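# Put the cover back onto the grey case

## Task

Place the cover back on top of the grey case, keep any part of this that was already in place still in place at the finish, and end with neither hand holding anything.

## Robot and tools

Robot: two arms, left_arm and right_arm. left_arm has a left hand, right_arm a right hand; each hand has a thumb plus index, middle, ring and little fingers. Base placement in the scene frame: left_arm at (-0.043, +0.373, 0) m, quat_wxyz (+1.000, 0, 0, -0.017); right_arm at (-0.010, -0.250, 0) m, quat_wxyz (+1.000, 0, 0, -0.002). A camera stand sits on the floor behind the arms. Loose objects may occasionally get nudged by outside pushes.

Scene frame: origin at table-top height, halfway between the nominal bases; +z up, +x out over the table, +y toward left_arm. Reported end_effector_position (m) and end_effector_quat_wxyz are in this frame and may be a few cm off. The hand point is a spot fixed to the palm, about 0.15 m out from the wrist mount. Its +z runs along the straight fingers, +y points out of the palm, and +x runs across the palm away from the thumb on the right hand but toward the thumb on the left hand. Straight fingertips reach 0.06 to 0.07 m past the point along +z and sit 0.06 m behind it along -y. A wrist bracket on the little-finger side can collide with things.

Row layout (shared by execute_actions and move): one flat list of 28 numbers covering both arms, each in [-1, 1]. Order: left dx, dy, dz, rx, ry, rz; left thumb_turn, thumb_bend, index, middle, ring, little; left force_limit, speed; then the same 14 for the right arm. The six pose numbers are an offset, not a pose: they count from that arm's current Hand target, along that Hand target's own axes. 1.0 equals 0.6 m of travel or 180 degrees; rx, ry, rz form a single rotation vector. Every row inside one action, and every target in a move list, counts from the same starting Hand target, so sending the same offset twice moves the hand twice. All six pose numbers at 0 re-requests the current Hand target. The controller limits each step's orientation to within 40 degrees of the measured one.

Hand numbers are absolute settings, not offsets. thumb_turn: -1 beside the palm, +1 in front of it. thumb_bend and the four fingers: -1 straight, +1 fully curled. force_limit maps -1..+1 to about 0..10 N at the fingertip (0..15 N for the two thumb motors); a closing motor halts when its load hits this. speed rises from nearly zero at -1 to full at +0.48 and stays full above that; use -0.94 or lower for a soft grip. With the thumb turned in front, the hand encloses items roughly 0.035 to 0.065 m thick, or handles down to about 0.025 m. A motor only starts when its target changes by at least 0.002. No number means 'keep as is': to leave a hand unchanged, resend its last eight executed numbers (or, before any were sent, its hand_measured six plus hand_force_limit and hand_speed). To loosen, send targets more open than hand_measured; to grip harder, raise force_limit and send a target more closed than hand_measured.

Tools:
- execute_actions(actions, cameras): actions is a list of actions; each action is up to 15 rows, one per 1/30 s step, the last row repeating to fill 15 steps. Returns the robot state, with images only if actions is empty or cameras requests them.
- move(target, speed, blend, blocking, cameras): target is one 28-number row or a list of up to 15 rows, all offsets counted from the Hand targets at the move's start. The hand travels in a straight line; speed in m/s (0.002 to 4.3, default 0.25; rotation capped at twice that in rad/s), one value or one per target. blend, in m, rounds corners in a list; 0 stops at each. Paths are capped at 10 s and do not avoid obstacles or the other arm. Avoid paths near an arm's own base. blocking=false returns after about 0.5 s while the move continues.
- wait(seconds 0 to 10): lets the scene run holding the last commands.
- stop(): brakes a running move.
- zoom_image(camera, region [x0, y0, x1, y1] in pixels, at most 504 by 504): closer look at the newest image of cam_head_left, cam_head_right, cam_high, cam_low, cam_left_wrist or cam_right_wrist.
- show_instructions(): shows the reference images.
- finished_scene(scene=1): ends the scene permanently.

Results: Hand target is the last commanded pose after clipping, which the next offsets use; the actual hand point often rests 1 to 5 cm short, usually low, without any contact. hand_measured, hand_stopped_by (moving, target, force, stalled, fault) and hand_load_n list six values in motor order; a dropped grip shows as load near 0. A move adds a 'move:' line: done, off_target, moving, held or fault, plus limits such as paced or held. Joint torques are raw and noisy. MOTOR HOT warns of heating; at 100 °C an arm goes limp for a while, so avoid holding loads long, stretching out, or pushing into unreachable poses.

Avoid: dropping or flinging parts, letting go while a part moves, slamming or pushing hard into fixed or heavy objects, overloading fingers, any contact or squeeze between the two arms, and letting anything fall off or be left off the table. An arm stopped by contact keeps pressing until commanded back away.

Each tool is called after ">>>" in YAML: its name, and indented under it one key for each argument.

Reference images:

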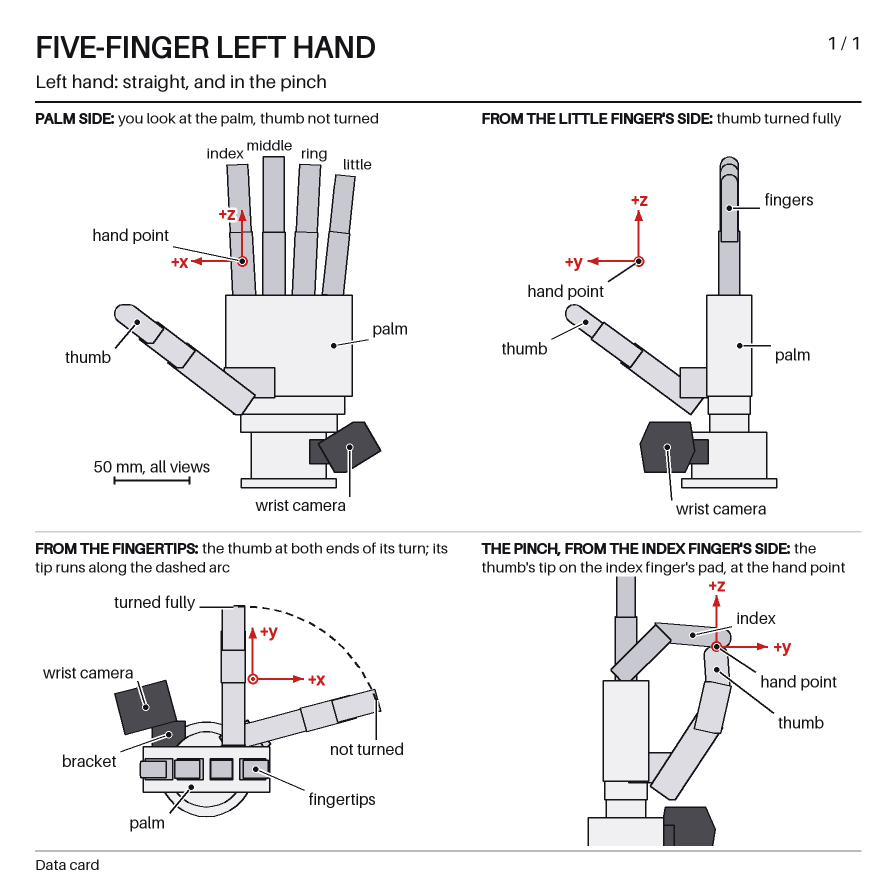

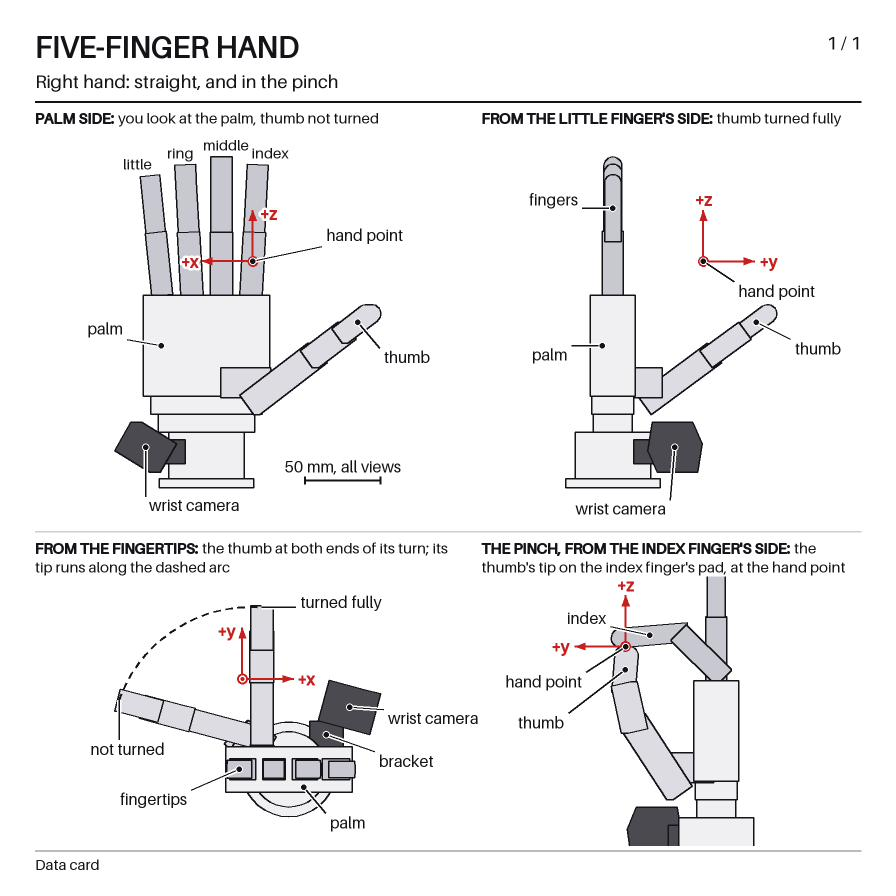

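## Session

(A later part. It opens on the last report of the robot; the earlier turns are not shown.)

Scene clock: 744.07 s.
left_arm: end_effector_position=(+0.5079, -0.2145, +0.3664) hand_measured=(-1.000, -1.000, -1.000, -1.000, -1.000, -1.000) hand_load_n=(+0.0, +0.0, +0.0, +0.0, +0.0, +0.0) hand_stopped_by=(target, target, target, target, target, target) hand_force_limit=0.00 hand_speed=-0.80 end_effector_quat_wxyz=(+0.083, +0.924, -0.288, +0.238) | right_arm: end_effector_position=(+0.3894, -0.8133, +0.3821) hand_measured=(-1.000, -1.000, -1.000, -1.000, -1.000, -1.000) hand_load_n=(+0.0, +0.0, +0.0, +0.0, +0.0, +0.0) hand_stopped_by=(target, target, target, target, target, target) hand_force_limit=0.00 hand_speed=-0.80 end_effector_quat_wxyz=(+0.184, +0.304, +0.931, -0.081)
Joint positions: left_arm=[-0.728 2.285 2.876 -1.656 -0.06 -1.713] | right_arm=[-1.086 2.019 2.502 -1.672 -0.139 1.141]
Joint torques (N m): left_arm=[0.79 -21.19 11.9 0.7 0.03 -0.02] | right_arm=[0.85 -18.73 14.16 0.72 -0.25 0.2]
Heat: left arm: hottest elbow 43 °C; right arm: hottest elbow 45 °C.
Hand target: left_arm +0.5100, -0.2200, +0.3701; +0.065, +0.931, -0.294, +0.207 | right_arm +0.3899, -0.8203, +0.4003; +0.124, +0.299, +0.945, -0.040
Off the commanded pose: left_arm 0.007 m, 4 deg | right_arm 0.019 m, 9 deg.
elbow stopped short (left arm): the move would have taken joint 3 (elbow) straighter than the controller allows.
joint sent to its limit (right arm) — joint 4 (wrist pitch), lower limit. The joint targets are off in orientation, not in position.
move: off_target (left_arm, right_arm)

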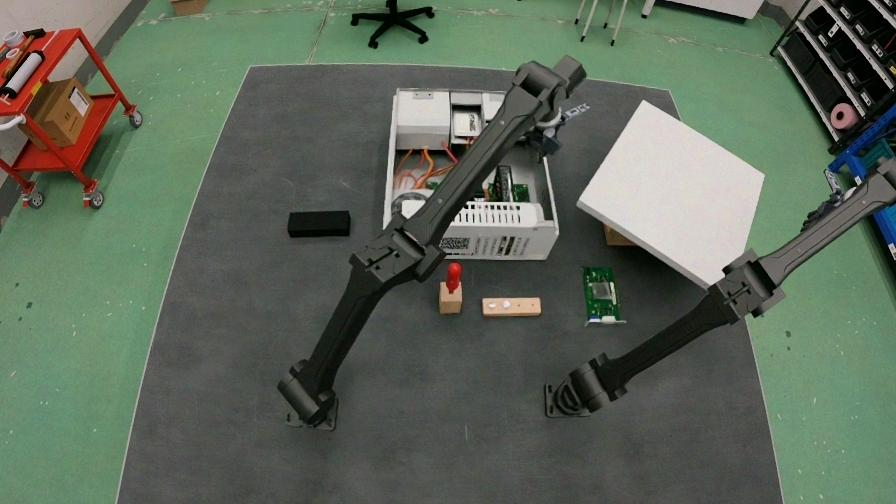

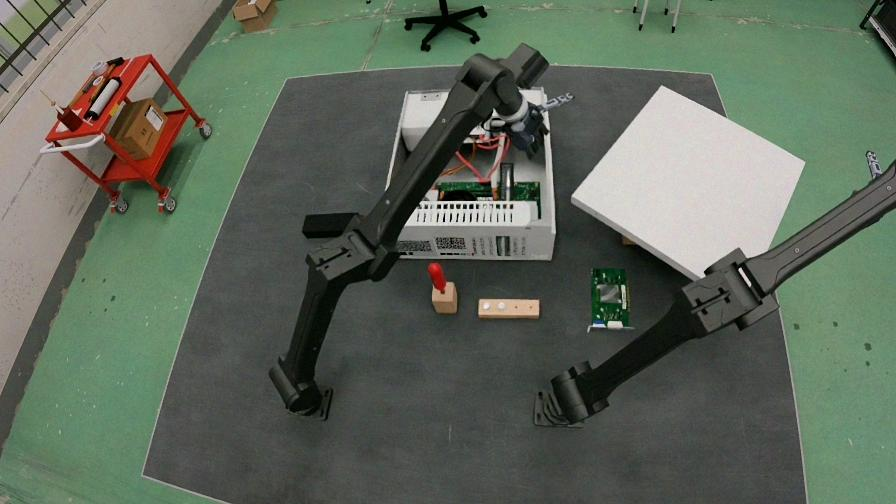

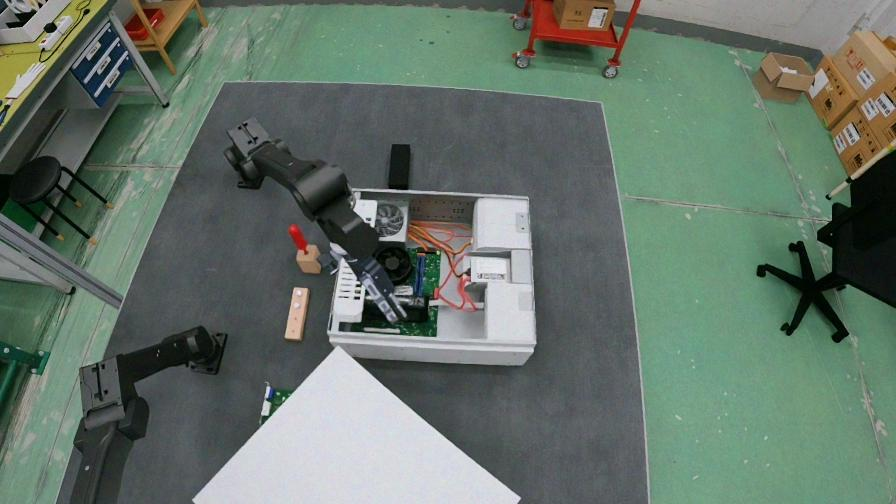

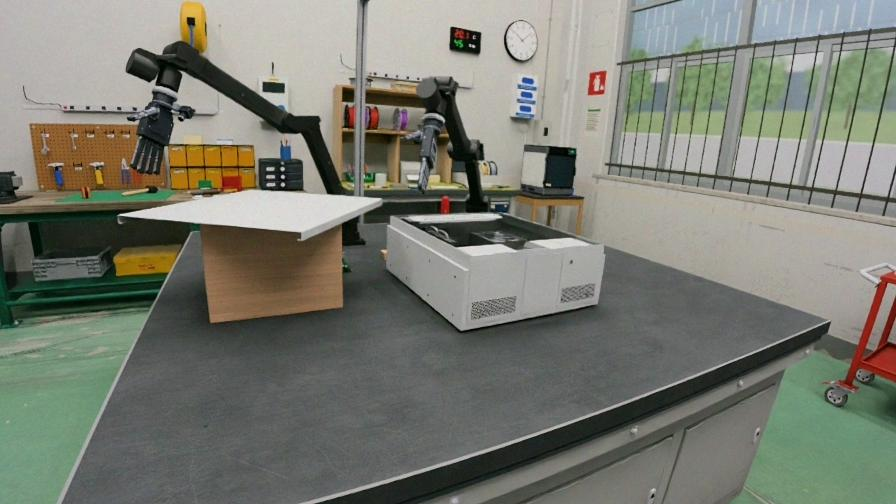

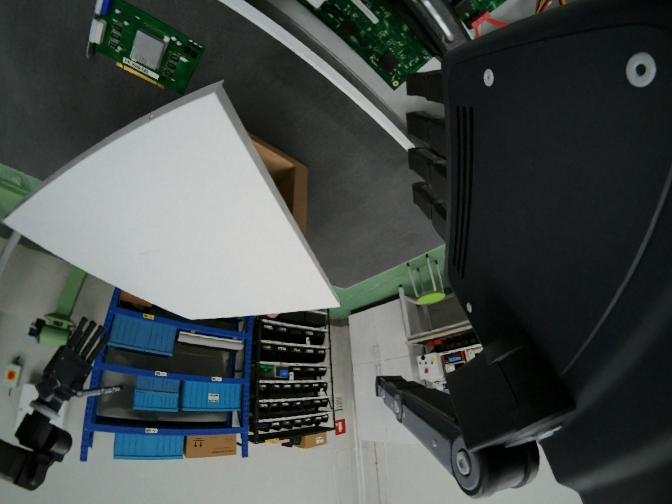

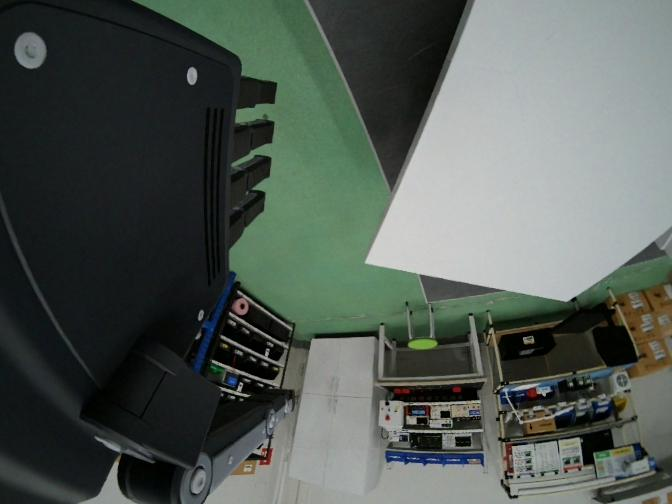

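>>> move:
  target: [0.0008,0.1003,0.0925,0,0.0167,0,-1,-1,-1,-1,-1,-1,0,-0.8, -0.1963,0.1283,0.1395,0,-0.0278,0,-1,-1,-1,-1,-1,-1,0,-0.8]
  speed: 0.2
  cameras: ["all"]

Scene clock: 860.73 s.
left_arm: end_effector_position=(+0.4901, -0.2728, +0.3049) hand_measured=(-1.000, -1.000, -1.000, -1.000, -1.000, -1.000) hand_load_n=(+0.0, +0.0, +0.0, +0.0, +0.0, +0.0) hand_stopped_by=(target, target, target, target, target, target) hand_force_limit=0.00 hand_speed=-0.80 end_effector_quat_wxyz=(+0.071, +0.926, -0.294, +0.227) | right_arm: end_effector_position=(+0.5363, -0.8300, +0.3275) hand_measured=(-1.000, -1.000, -1.000, -1.000, -1.000, -1.000) hand_load_n=(+0.0, +0.0, +0.0, +0.0, +0.0, +0.0) hand_stopped_by=(target, target, target, target, target, target) hand_force_limit=0.00 hand_speed=-0.80 end_effector_quat_wxyz=(+0.223, +0.315, +0.919, -0.080)
Joint positions: left_arm=[-0.807 2.373 2.876 -1.606 -0.106 -1.772] | right_arm=[-0.921 2.335 2.873 -1.642 -0.115 1.335]
Joint torques (N m): left_arm=[0.56 -23.3 12.01 1.62 -0.02 -0.01] | right_arm=[1.55 -22.24 14.05 1.48 -0.04 0.25]
Heat: left arm: hottest elbow 49 °C; right arm: hottest elbow 56 °C.
Hand target: left_arm +0.4950, -0.2830, +0.3201; +0.073, +0.925, -0.292, +0.231 | right_arm +0.5449, -0.8353, +0.3500; +0.166, +0.297, +0.939, -0.053
Off the commanded pose: left_arm 0.019 m, 1 deg | right_arm 0.025 m, 8 deg.
elbow stopped short (left arm): the move would have taken joint 3 (elbow) straighter than the controller allows.
elbow stopped short (right arm): the move would have taken joint 3 (elbow) straighter than the controller allows.
move: off_target (left_arm, right_arm)

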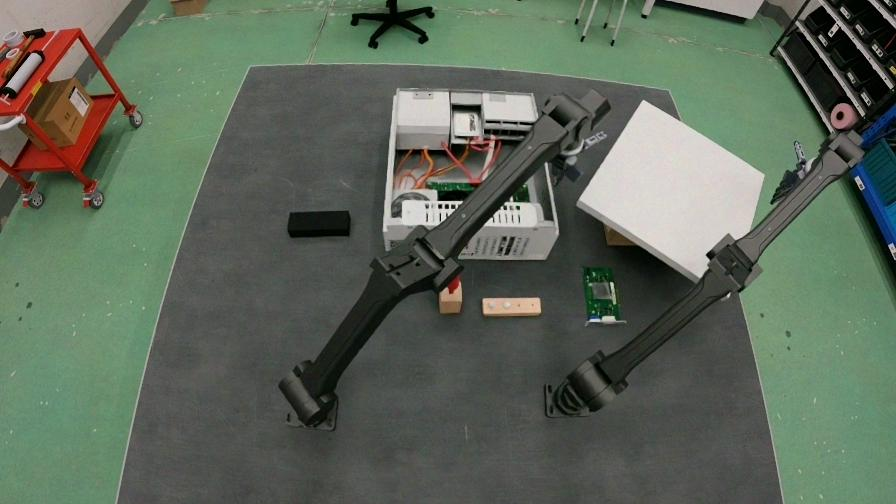

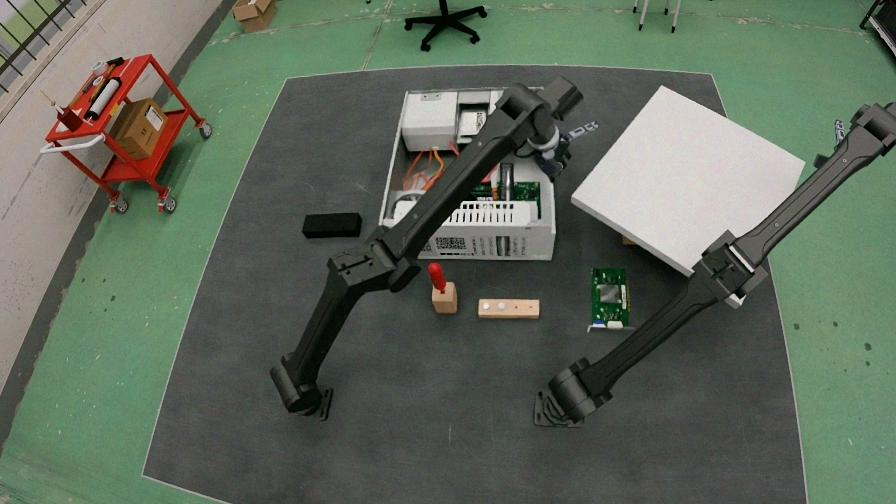

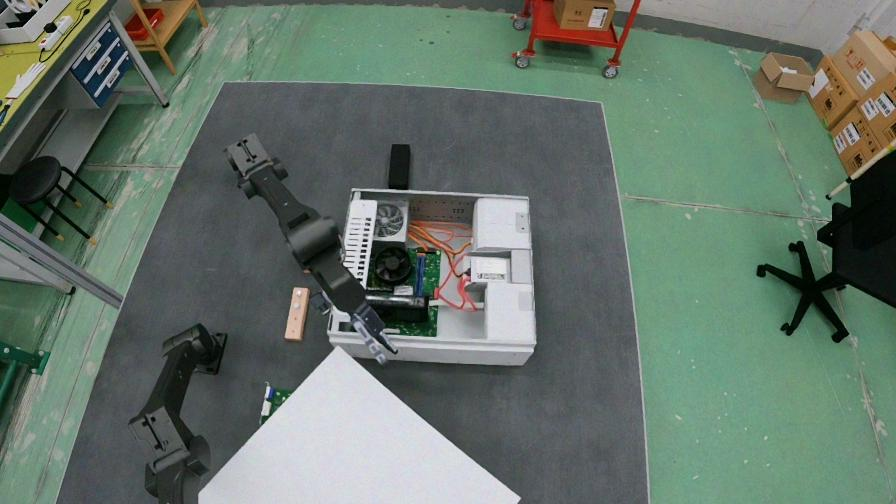

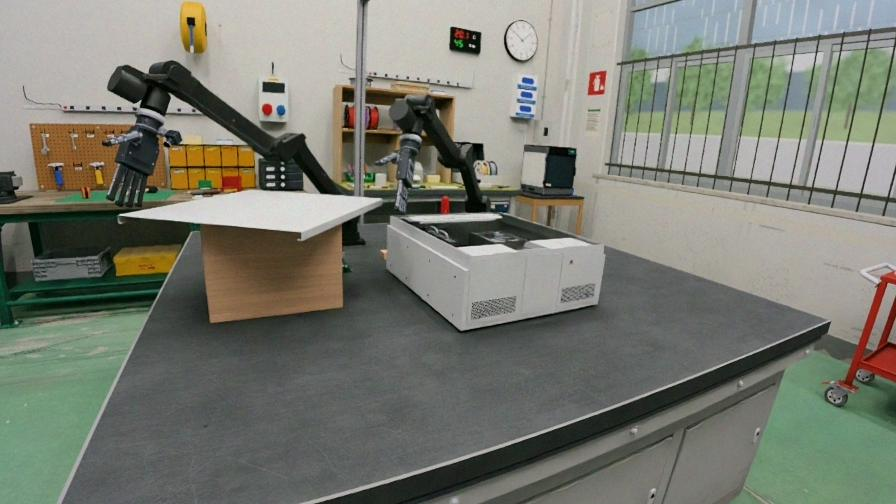

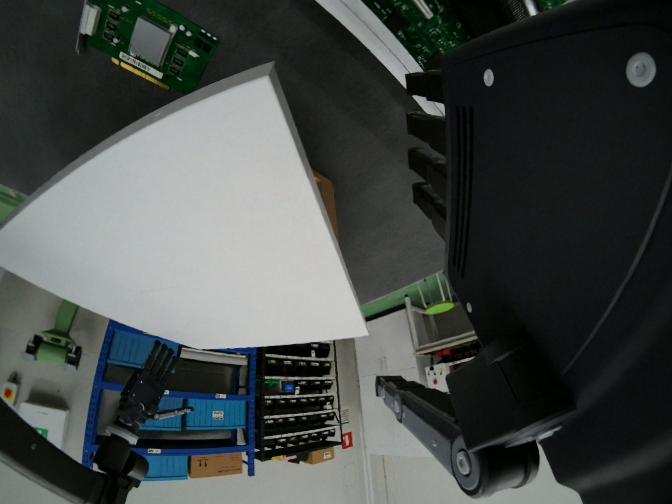

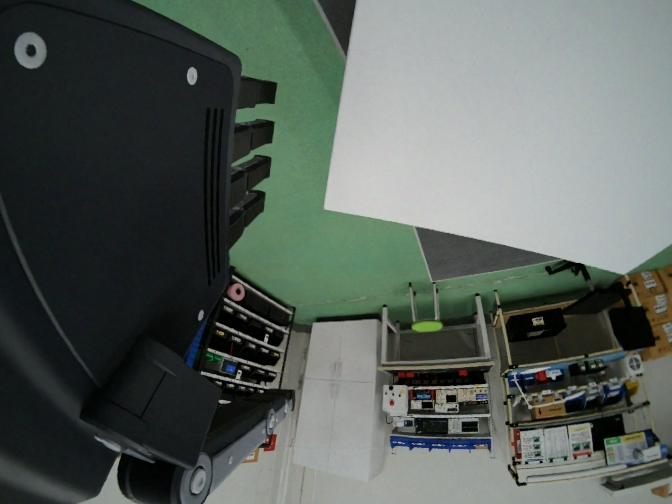

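>>> zoom_image:
  camera: "cam_low"
  region: [90, 110, 250, 250]

>>> zoom_image:
  camera: "cam_low"
  region: [290, 140, 450, 260]

Scaled by 3.150.

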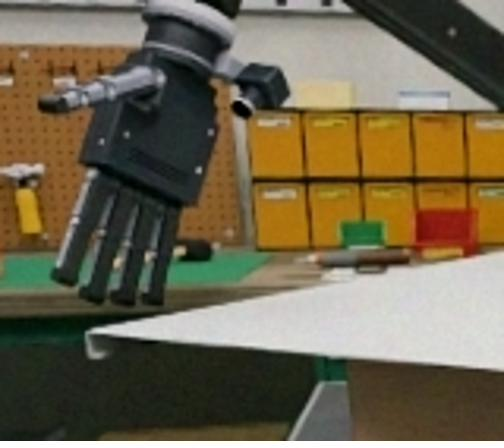

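Scaled by 3.150.

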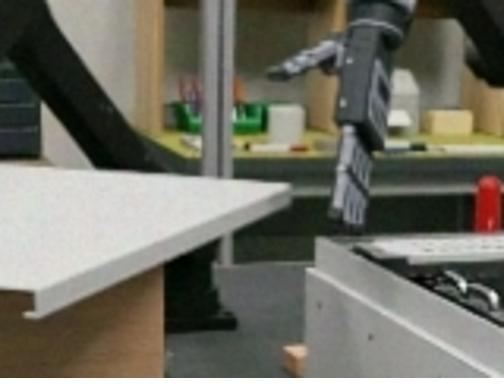

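>>> zoom_image:
  camera: "cam_head_left"
  region: [520, 80, 700, 240]

>>> zoom_image:
  camera: "cam_head_left"
  region: [700, 110, 880, 320]

>>> zoom_image:
  camera: "cam_head_right"
  region: [700, 90, 896, 320]

>>> zoom_image:
  camera: "cam_high"
  region: [310, 270, 540, 504]

>>> zoom_image:
  camera: "cam_right_wrist"
  region: [180, 0, 500, 300]

>>> zoom_image:
  camera: "cam_left_wrist"
  region: [200, 0, 520, 400]

Scaled by 2.800.

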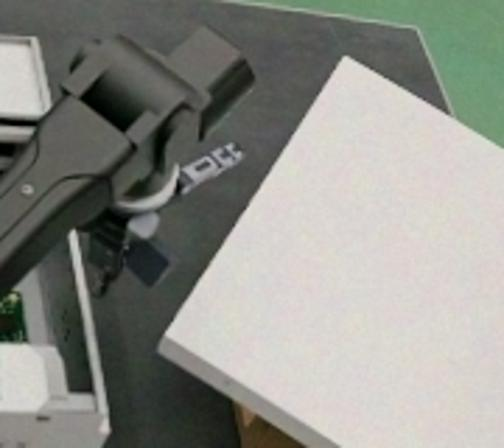

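Scaled by 2.400.

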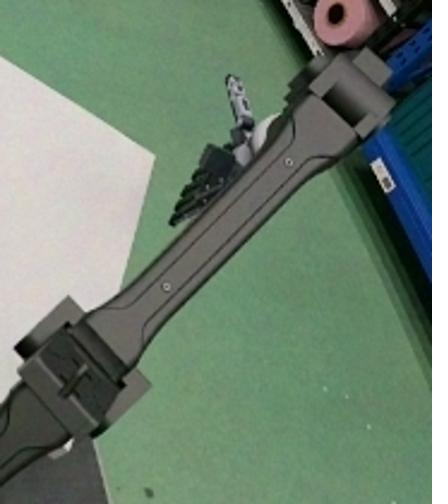

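Scaled by 2.191.

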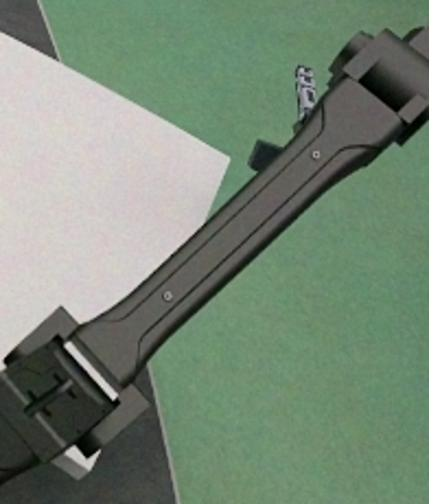

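Scaled by 2.154.

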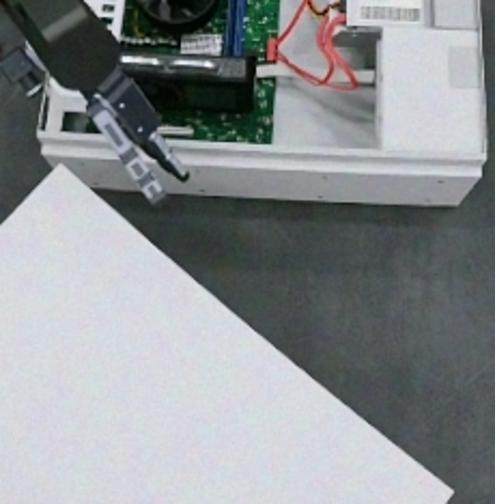

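Scaled by 1.575 from the camera's 672x504 image, which has a finer 960x720 frame.

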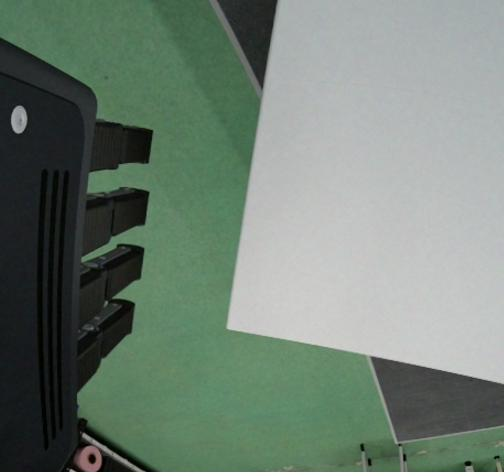

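Scaled by 1.260 from the camera's 672x504 image, which has a finer 960x720 frame.

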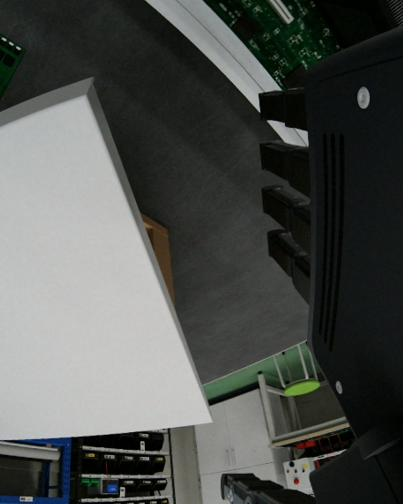

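>>> move:
  target: [-0.0697,0.0598,0.0727,0,0,0,-1,-1,-1,-1,-1,-1,0,-0.8, 0.0898,-0.001,0.1128,0,0,0,-1,-1,-1,-1,-1,-1,0,-0.8]
  speed: 0.1
  cameras: ["all"]

Scene clock: 995.70 s.
left_arm: end_effector_position=(+0.4644, -0.2989, +0.2633) hand_measured=(-1.000, -1.000, -1.000, -1.000, -1.000, -1.000) hand_load_n=(+0.0, -0.5, -0.5, +0.0, +0.0, +0.0) hand_stopped_by=(target, target, target, target, target, target) hand_force_limit=0.00 hand_speed=-0.80 end_effector_quat_wxyz=(+0.071, +0.925, -0.294, +0.228) | right_arm: end_effector_position=(+0.5266, -0.8178, +0.2610) hand_measured=(-1.000, -1.000, -1.000, -1.000, -1.000, -1.000) hand_load_n=(+0.0, +0.0, +0.0, +0.0, +0.0, +0.0) hand_stopped_by=(target, target, target, target, target, target) hand_force_limit=0.00 hand_speed=-0.80 end_effector_quat_wxyz=(+0.160, +0.301, +0.939, -0.045)
Joint positions: left_arm=[-0.859 2.244 2.518 -1.379 -0.131 -1.817] | right_arm=[-0.921 2.314 2.691 -1.631 -0.109 1.285]
Joint torques (N m): left_arm=[0.5 -24.59 7.56 1.65 -0.04 -0.03] | right_arm=[-0.15 -24.82 8.18 1.29 -0.03 -0.08]
Heat: left arm: hottest elbow 50 °C; right arm: hottest elbow 57 °C.
Hand target: left_arm +0.4609, -0.3030, +0.2618; +0.073, +0.925, -0.292, +0.231 | right_arm +0.5221, -0.8199, +0.2681; +0.166, +0.297, +0.939, -0.053
Off the commanded pose: left_arm 0.006 m, 0 deg | right_arm 0.009 m, 1 deg.
move: done

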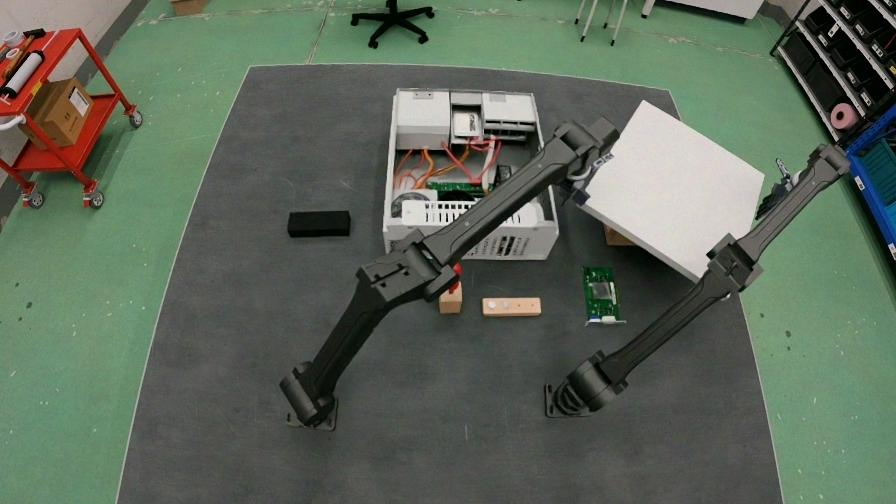

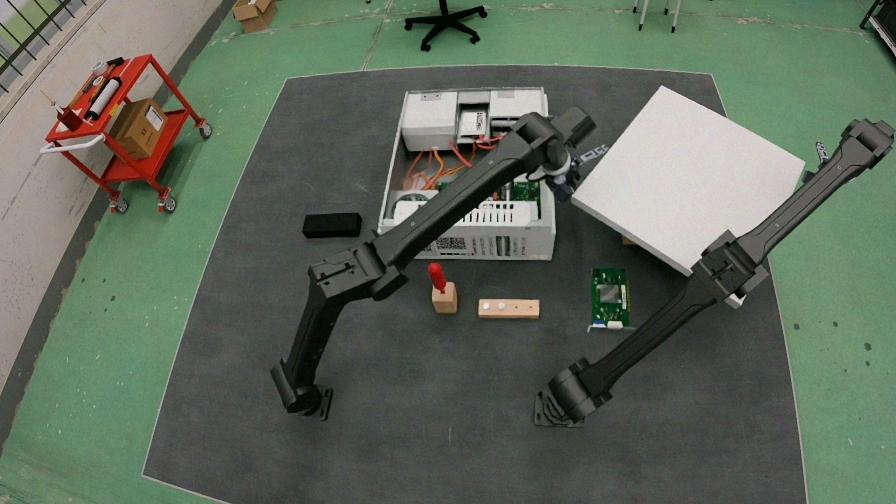

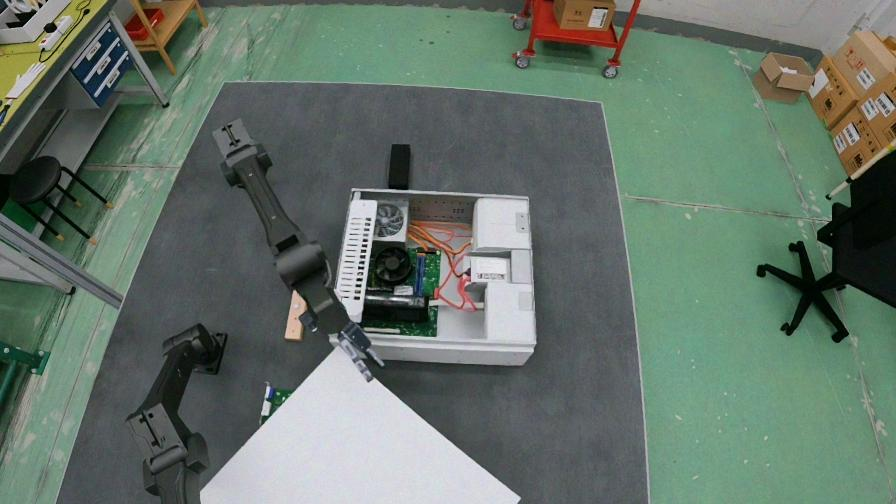

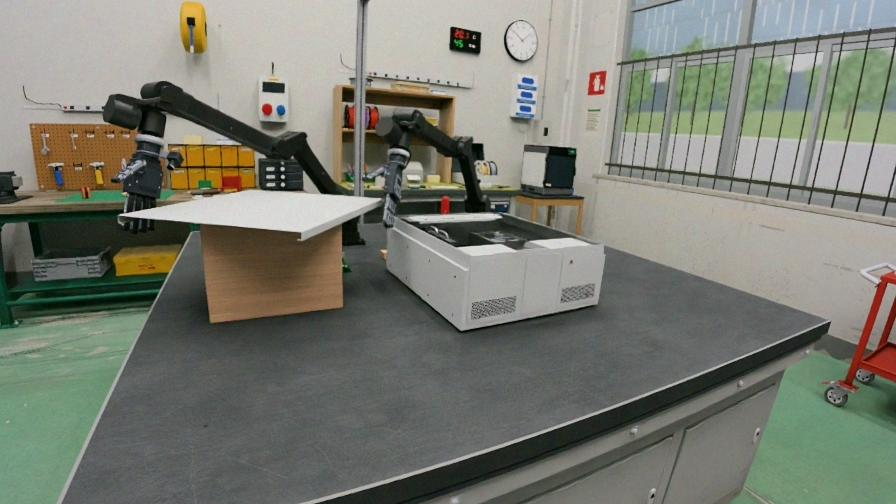

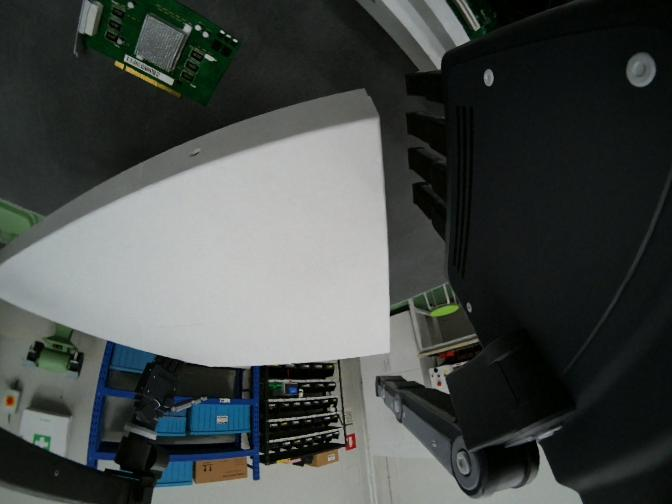

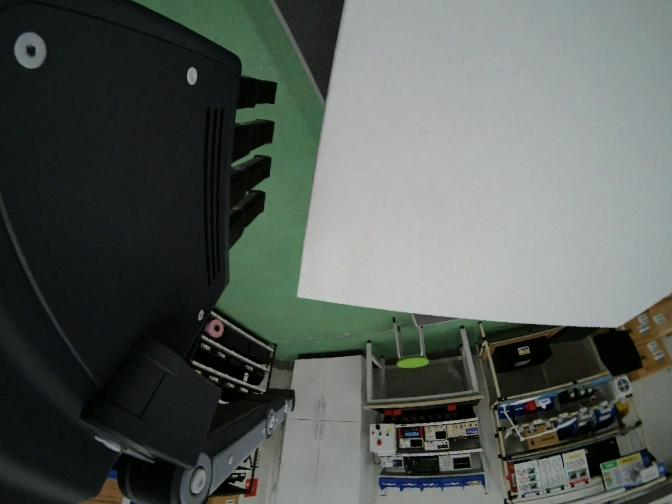

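>>> move:
  target: [0.0175,0,0.0382,0,0,0,1,-1,-1,-1,-1,-1,-0.4,-0.6, 0.0068,0,0.0188,0,0,0,1,-1,-1,-1,-1,-1,-0.4,-0.6]
  speed: 0.08
  cameras: ["cam_low","cam_left_wrist","cam_right_wrist","cam_high"]

Scene clock: 1025.47 s.
left_arm: end_effector_position=(+0.4718, -0.3079, +0.2423) hand_measured=(+1.000, -1.000, -1.000, -1.000, -1.000, -1.000) hand_load_n=(+1.5, +0.0, +0.0, +0.0, +0.0, +0.0) hand_stopped_by=(target, target, target, target, target, target) hand_force_limit=-0.40 hand_speed=-0.60 end_effector_quat_wxyz=(+0.068, +0.927, -0.293, +0.224) | right_arm: end_effector_position=(+0.5263, -0.8175, +0.2474) hand_measured=(+1.000, -1.000, -1.000, -1.000, -1.000, -1.000) hand_load_n=(+0.0, +0.0, +0.0, +0.0, +0.0, +0.0) hand_stopped_by=(target, target, target, target, target, target) hand_force_limit=-0.40 hand_speed=-0.60 end_effector_quat_wxyz=(+0.159, +0.301, +0.939, -0.044)
Joint positions: left_arm=[-0.859 2.297 2.56 -1.379 -0.131 -1.82] | right_arm=[-0.921 2.282 2.596 -1.571 -0.109 1.283]
Joint torques (N m): left_arm=[0.91 -22.65 12.56 0.72 0.12 0.08] | right_arm=[0.79 -25.23 8.59 1.47 -0.12 -0.09]
Heat: left arm: hottest elbow 45 °C; right arm: hottest elbow 50 °C.
Hand target: left_arm +0.4773, -0.3145, +0.2463; +0.073, +0.925, -0.292, +0.231 | right_arm +0.5221, -0.8200, +0.2560; +0.166, +0.297, +0.939, -0.053
Off the commanded pose: left_arm 0.009 m, 1 deg | right_arm 0.010 m, 1 deg.
move: done
Images, in order (width x height): cam_high 896x504, cam_low 896x504, cam_left_wrist 672x504, cam_right_wrist 672x504.

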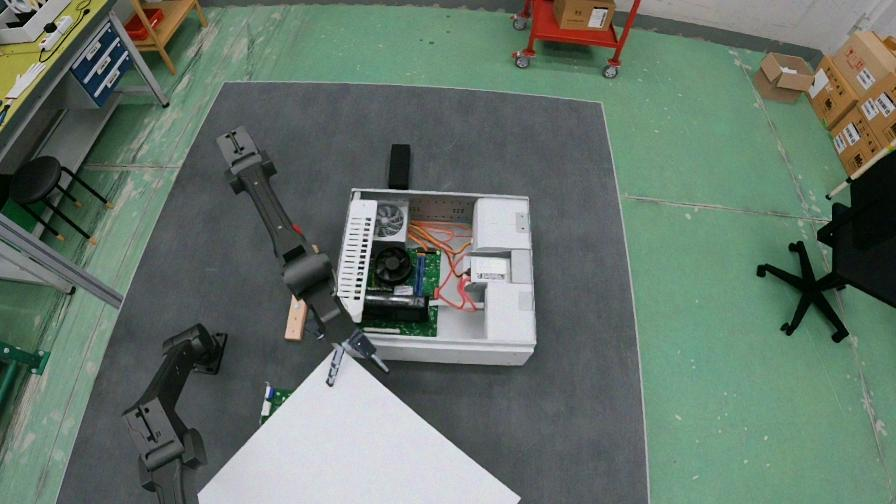

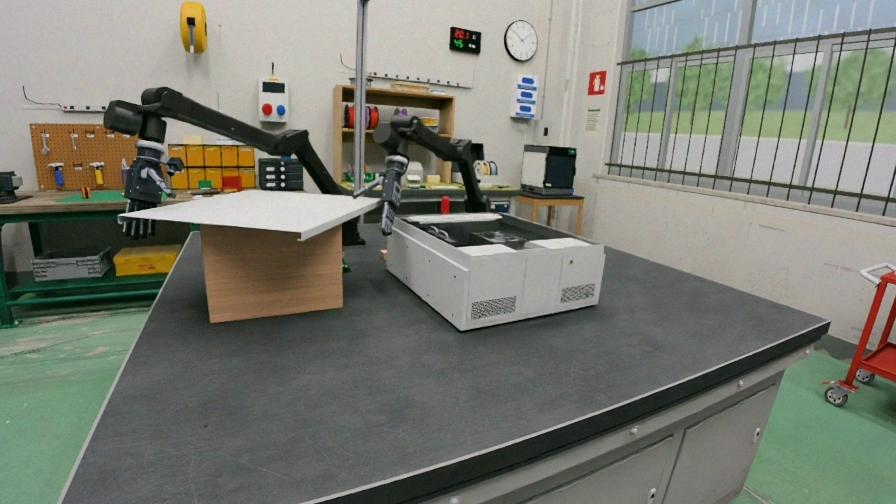

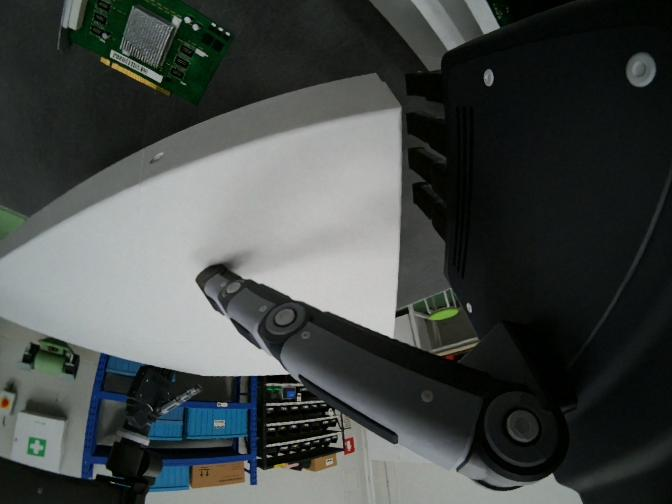

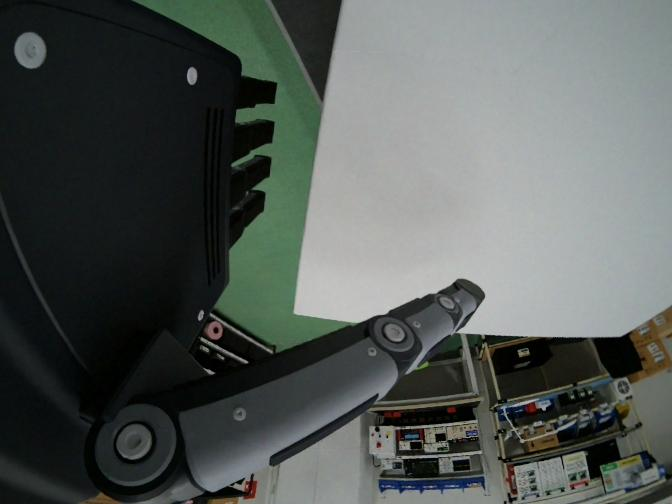

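>>> zoom_image:
  camera: "cam_low"
  region: [90, 140, 230, 260]

>>> zoom_image:
  camera: "cam_low"
  region: [300, 140, 440, 260]

>>> zoom_image:
  camera: "cam_high"
  region: [300, 310, 440, 430]

Scaled by 3.600.

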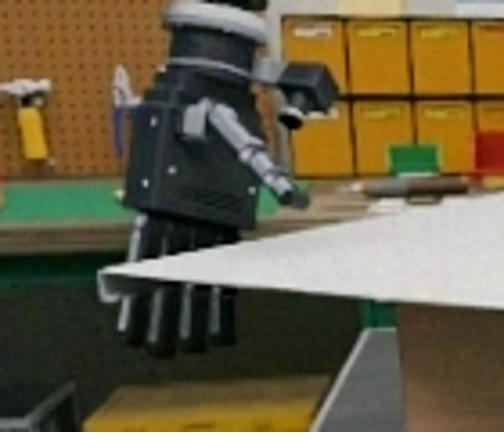

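Scaled by 3.600.

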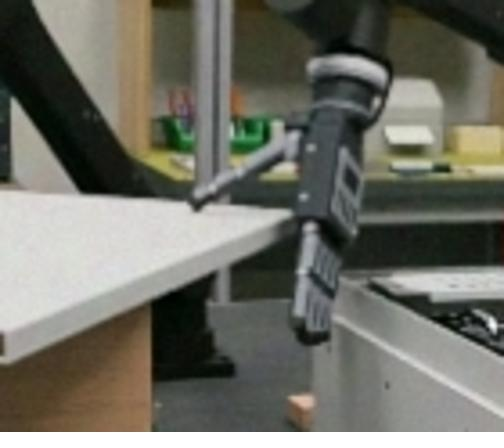

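Scaled by 3.600.

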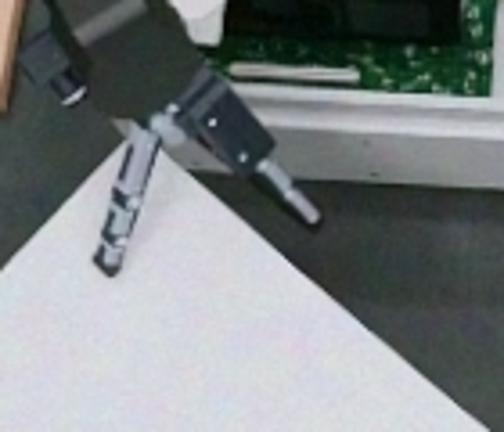

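>>> move:
  target: [0,0,0,0,0,0,1,-1,0.4,0.5,0.7,0.9,-0.7,-0.9, 0,0,0,0,0,0,1,-1,0.4,0.5,0.6,0.8,-0.7,-0.9]
  speed: 0.08
  cameras: ["cam_low","cam_left_wrist","cam_right_wrist","cam_high"]

Scene clock: 1052.70 s.
left_arm: end_effector_position=(+0.4717, -0.3080, +0.2423) hand_measured=(+1.000, -1.000, +0.220, +0.368, +0.368, +0.368) hand_load_n=(+2.5, +0.5, +2.5, +0.0, +0.0, +0.5) hand_stopped_by=(target, target, force, moving, moving, moving) hand_force_limit=-0.70 hand_speed=-0.90 end_effector_quat_wxyz=(+0.068, +0.927, -0.293, +0.224) | right_arm: end_effector_position=(+0.5252, -0.8182, +0.2438) hand_measured=(+1.000, -1.000, -0.162, -0.014, +0.144, +0.294) hand_load_n=(+0.0, +0.0, +0.0, +0.0, +0.5, +1.5) hand_stopped_by=(target, target, force, force, force, force) hand_force_limit=-0.70 hand_speed=-0.90 end_effector_quat_wxyz=(+0.155, +0.301, +0.940, -0.046)
Joint positions: left_arm=[-0.859 2.297 2.56 -1.379 -0.131 -1.821] | right_arm=[-0.921 2.282 2.589 -1.569 -0.103 1.283]
Joint torques (N m): left_arm=[1.26 -22.53 12.56 0.73 0.11 0.07] | right_arm=[0.56 -24.53 8.91 1.26 -0.25 -0.07]
Heat: left arm: hottest elbow 45 °C; right arm: hottest elbow 48 °C.
Hand target: left_arm +0.4773, -0.3145, +0.2463; +0.073, +0.925, -0.292, +0.231 | right_arm +0.5220, -0.8200, +0.2561; +0.166, +0.297, +0.939, -0.053
Off the commanded pose: left_arm 0.009 m, 1 deg | right_arm 0.013 m, 2 deg.
move: moving (left_arm; no rest 5 s after the path's end), off_target (right_arm)
Images, in order (width x height): cam_high 896x504, cam_low 896x504, cam_left_wrist 672x504, cam_right_wrist 672x504.

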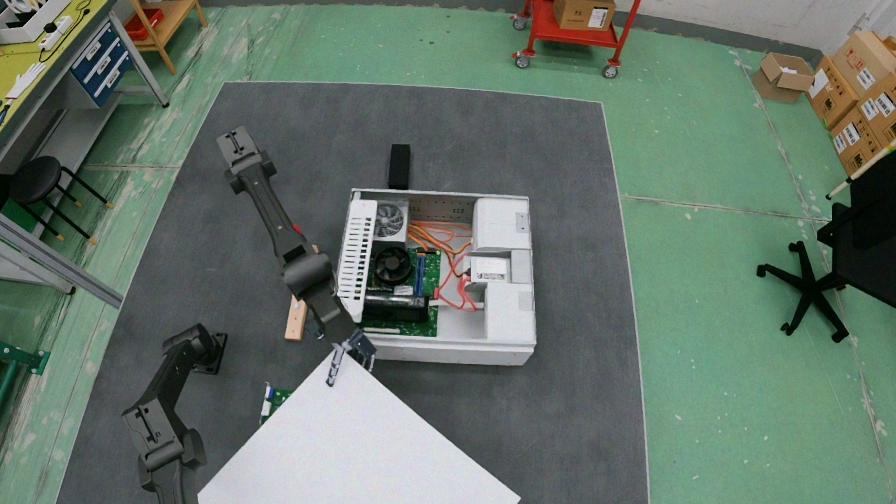

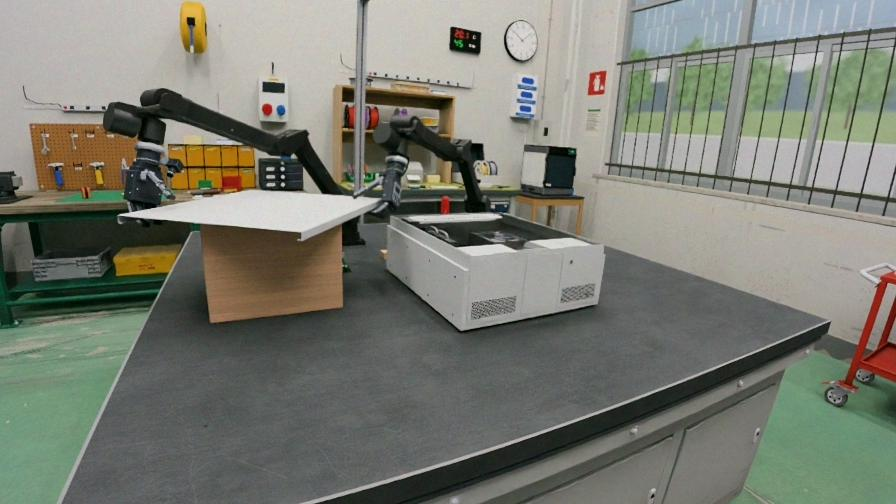

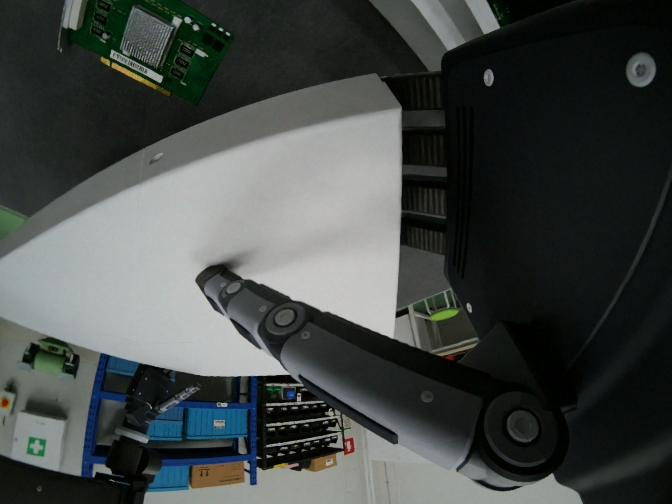

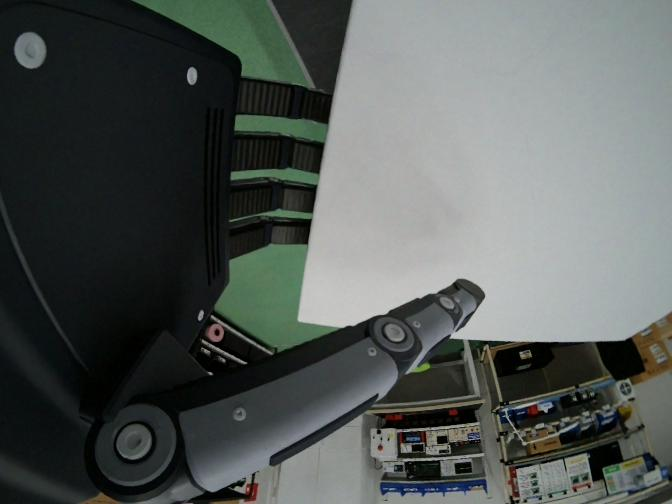

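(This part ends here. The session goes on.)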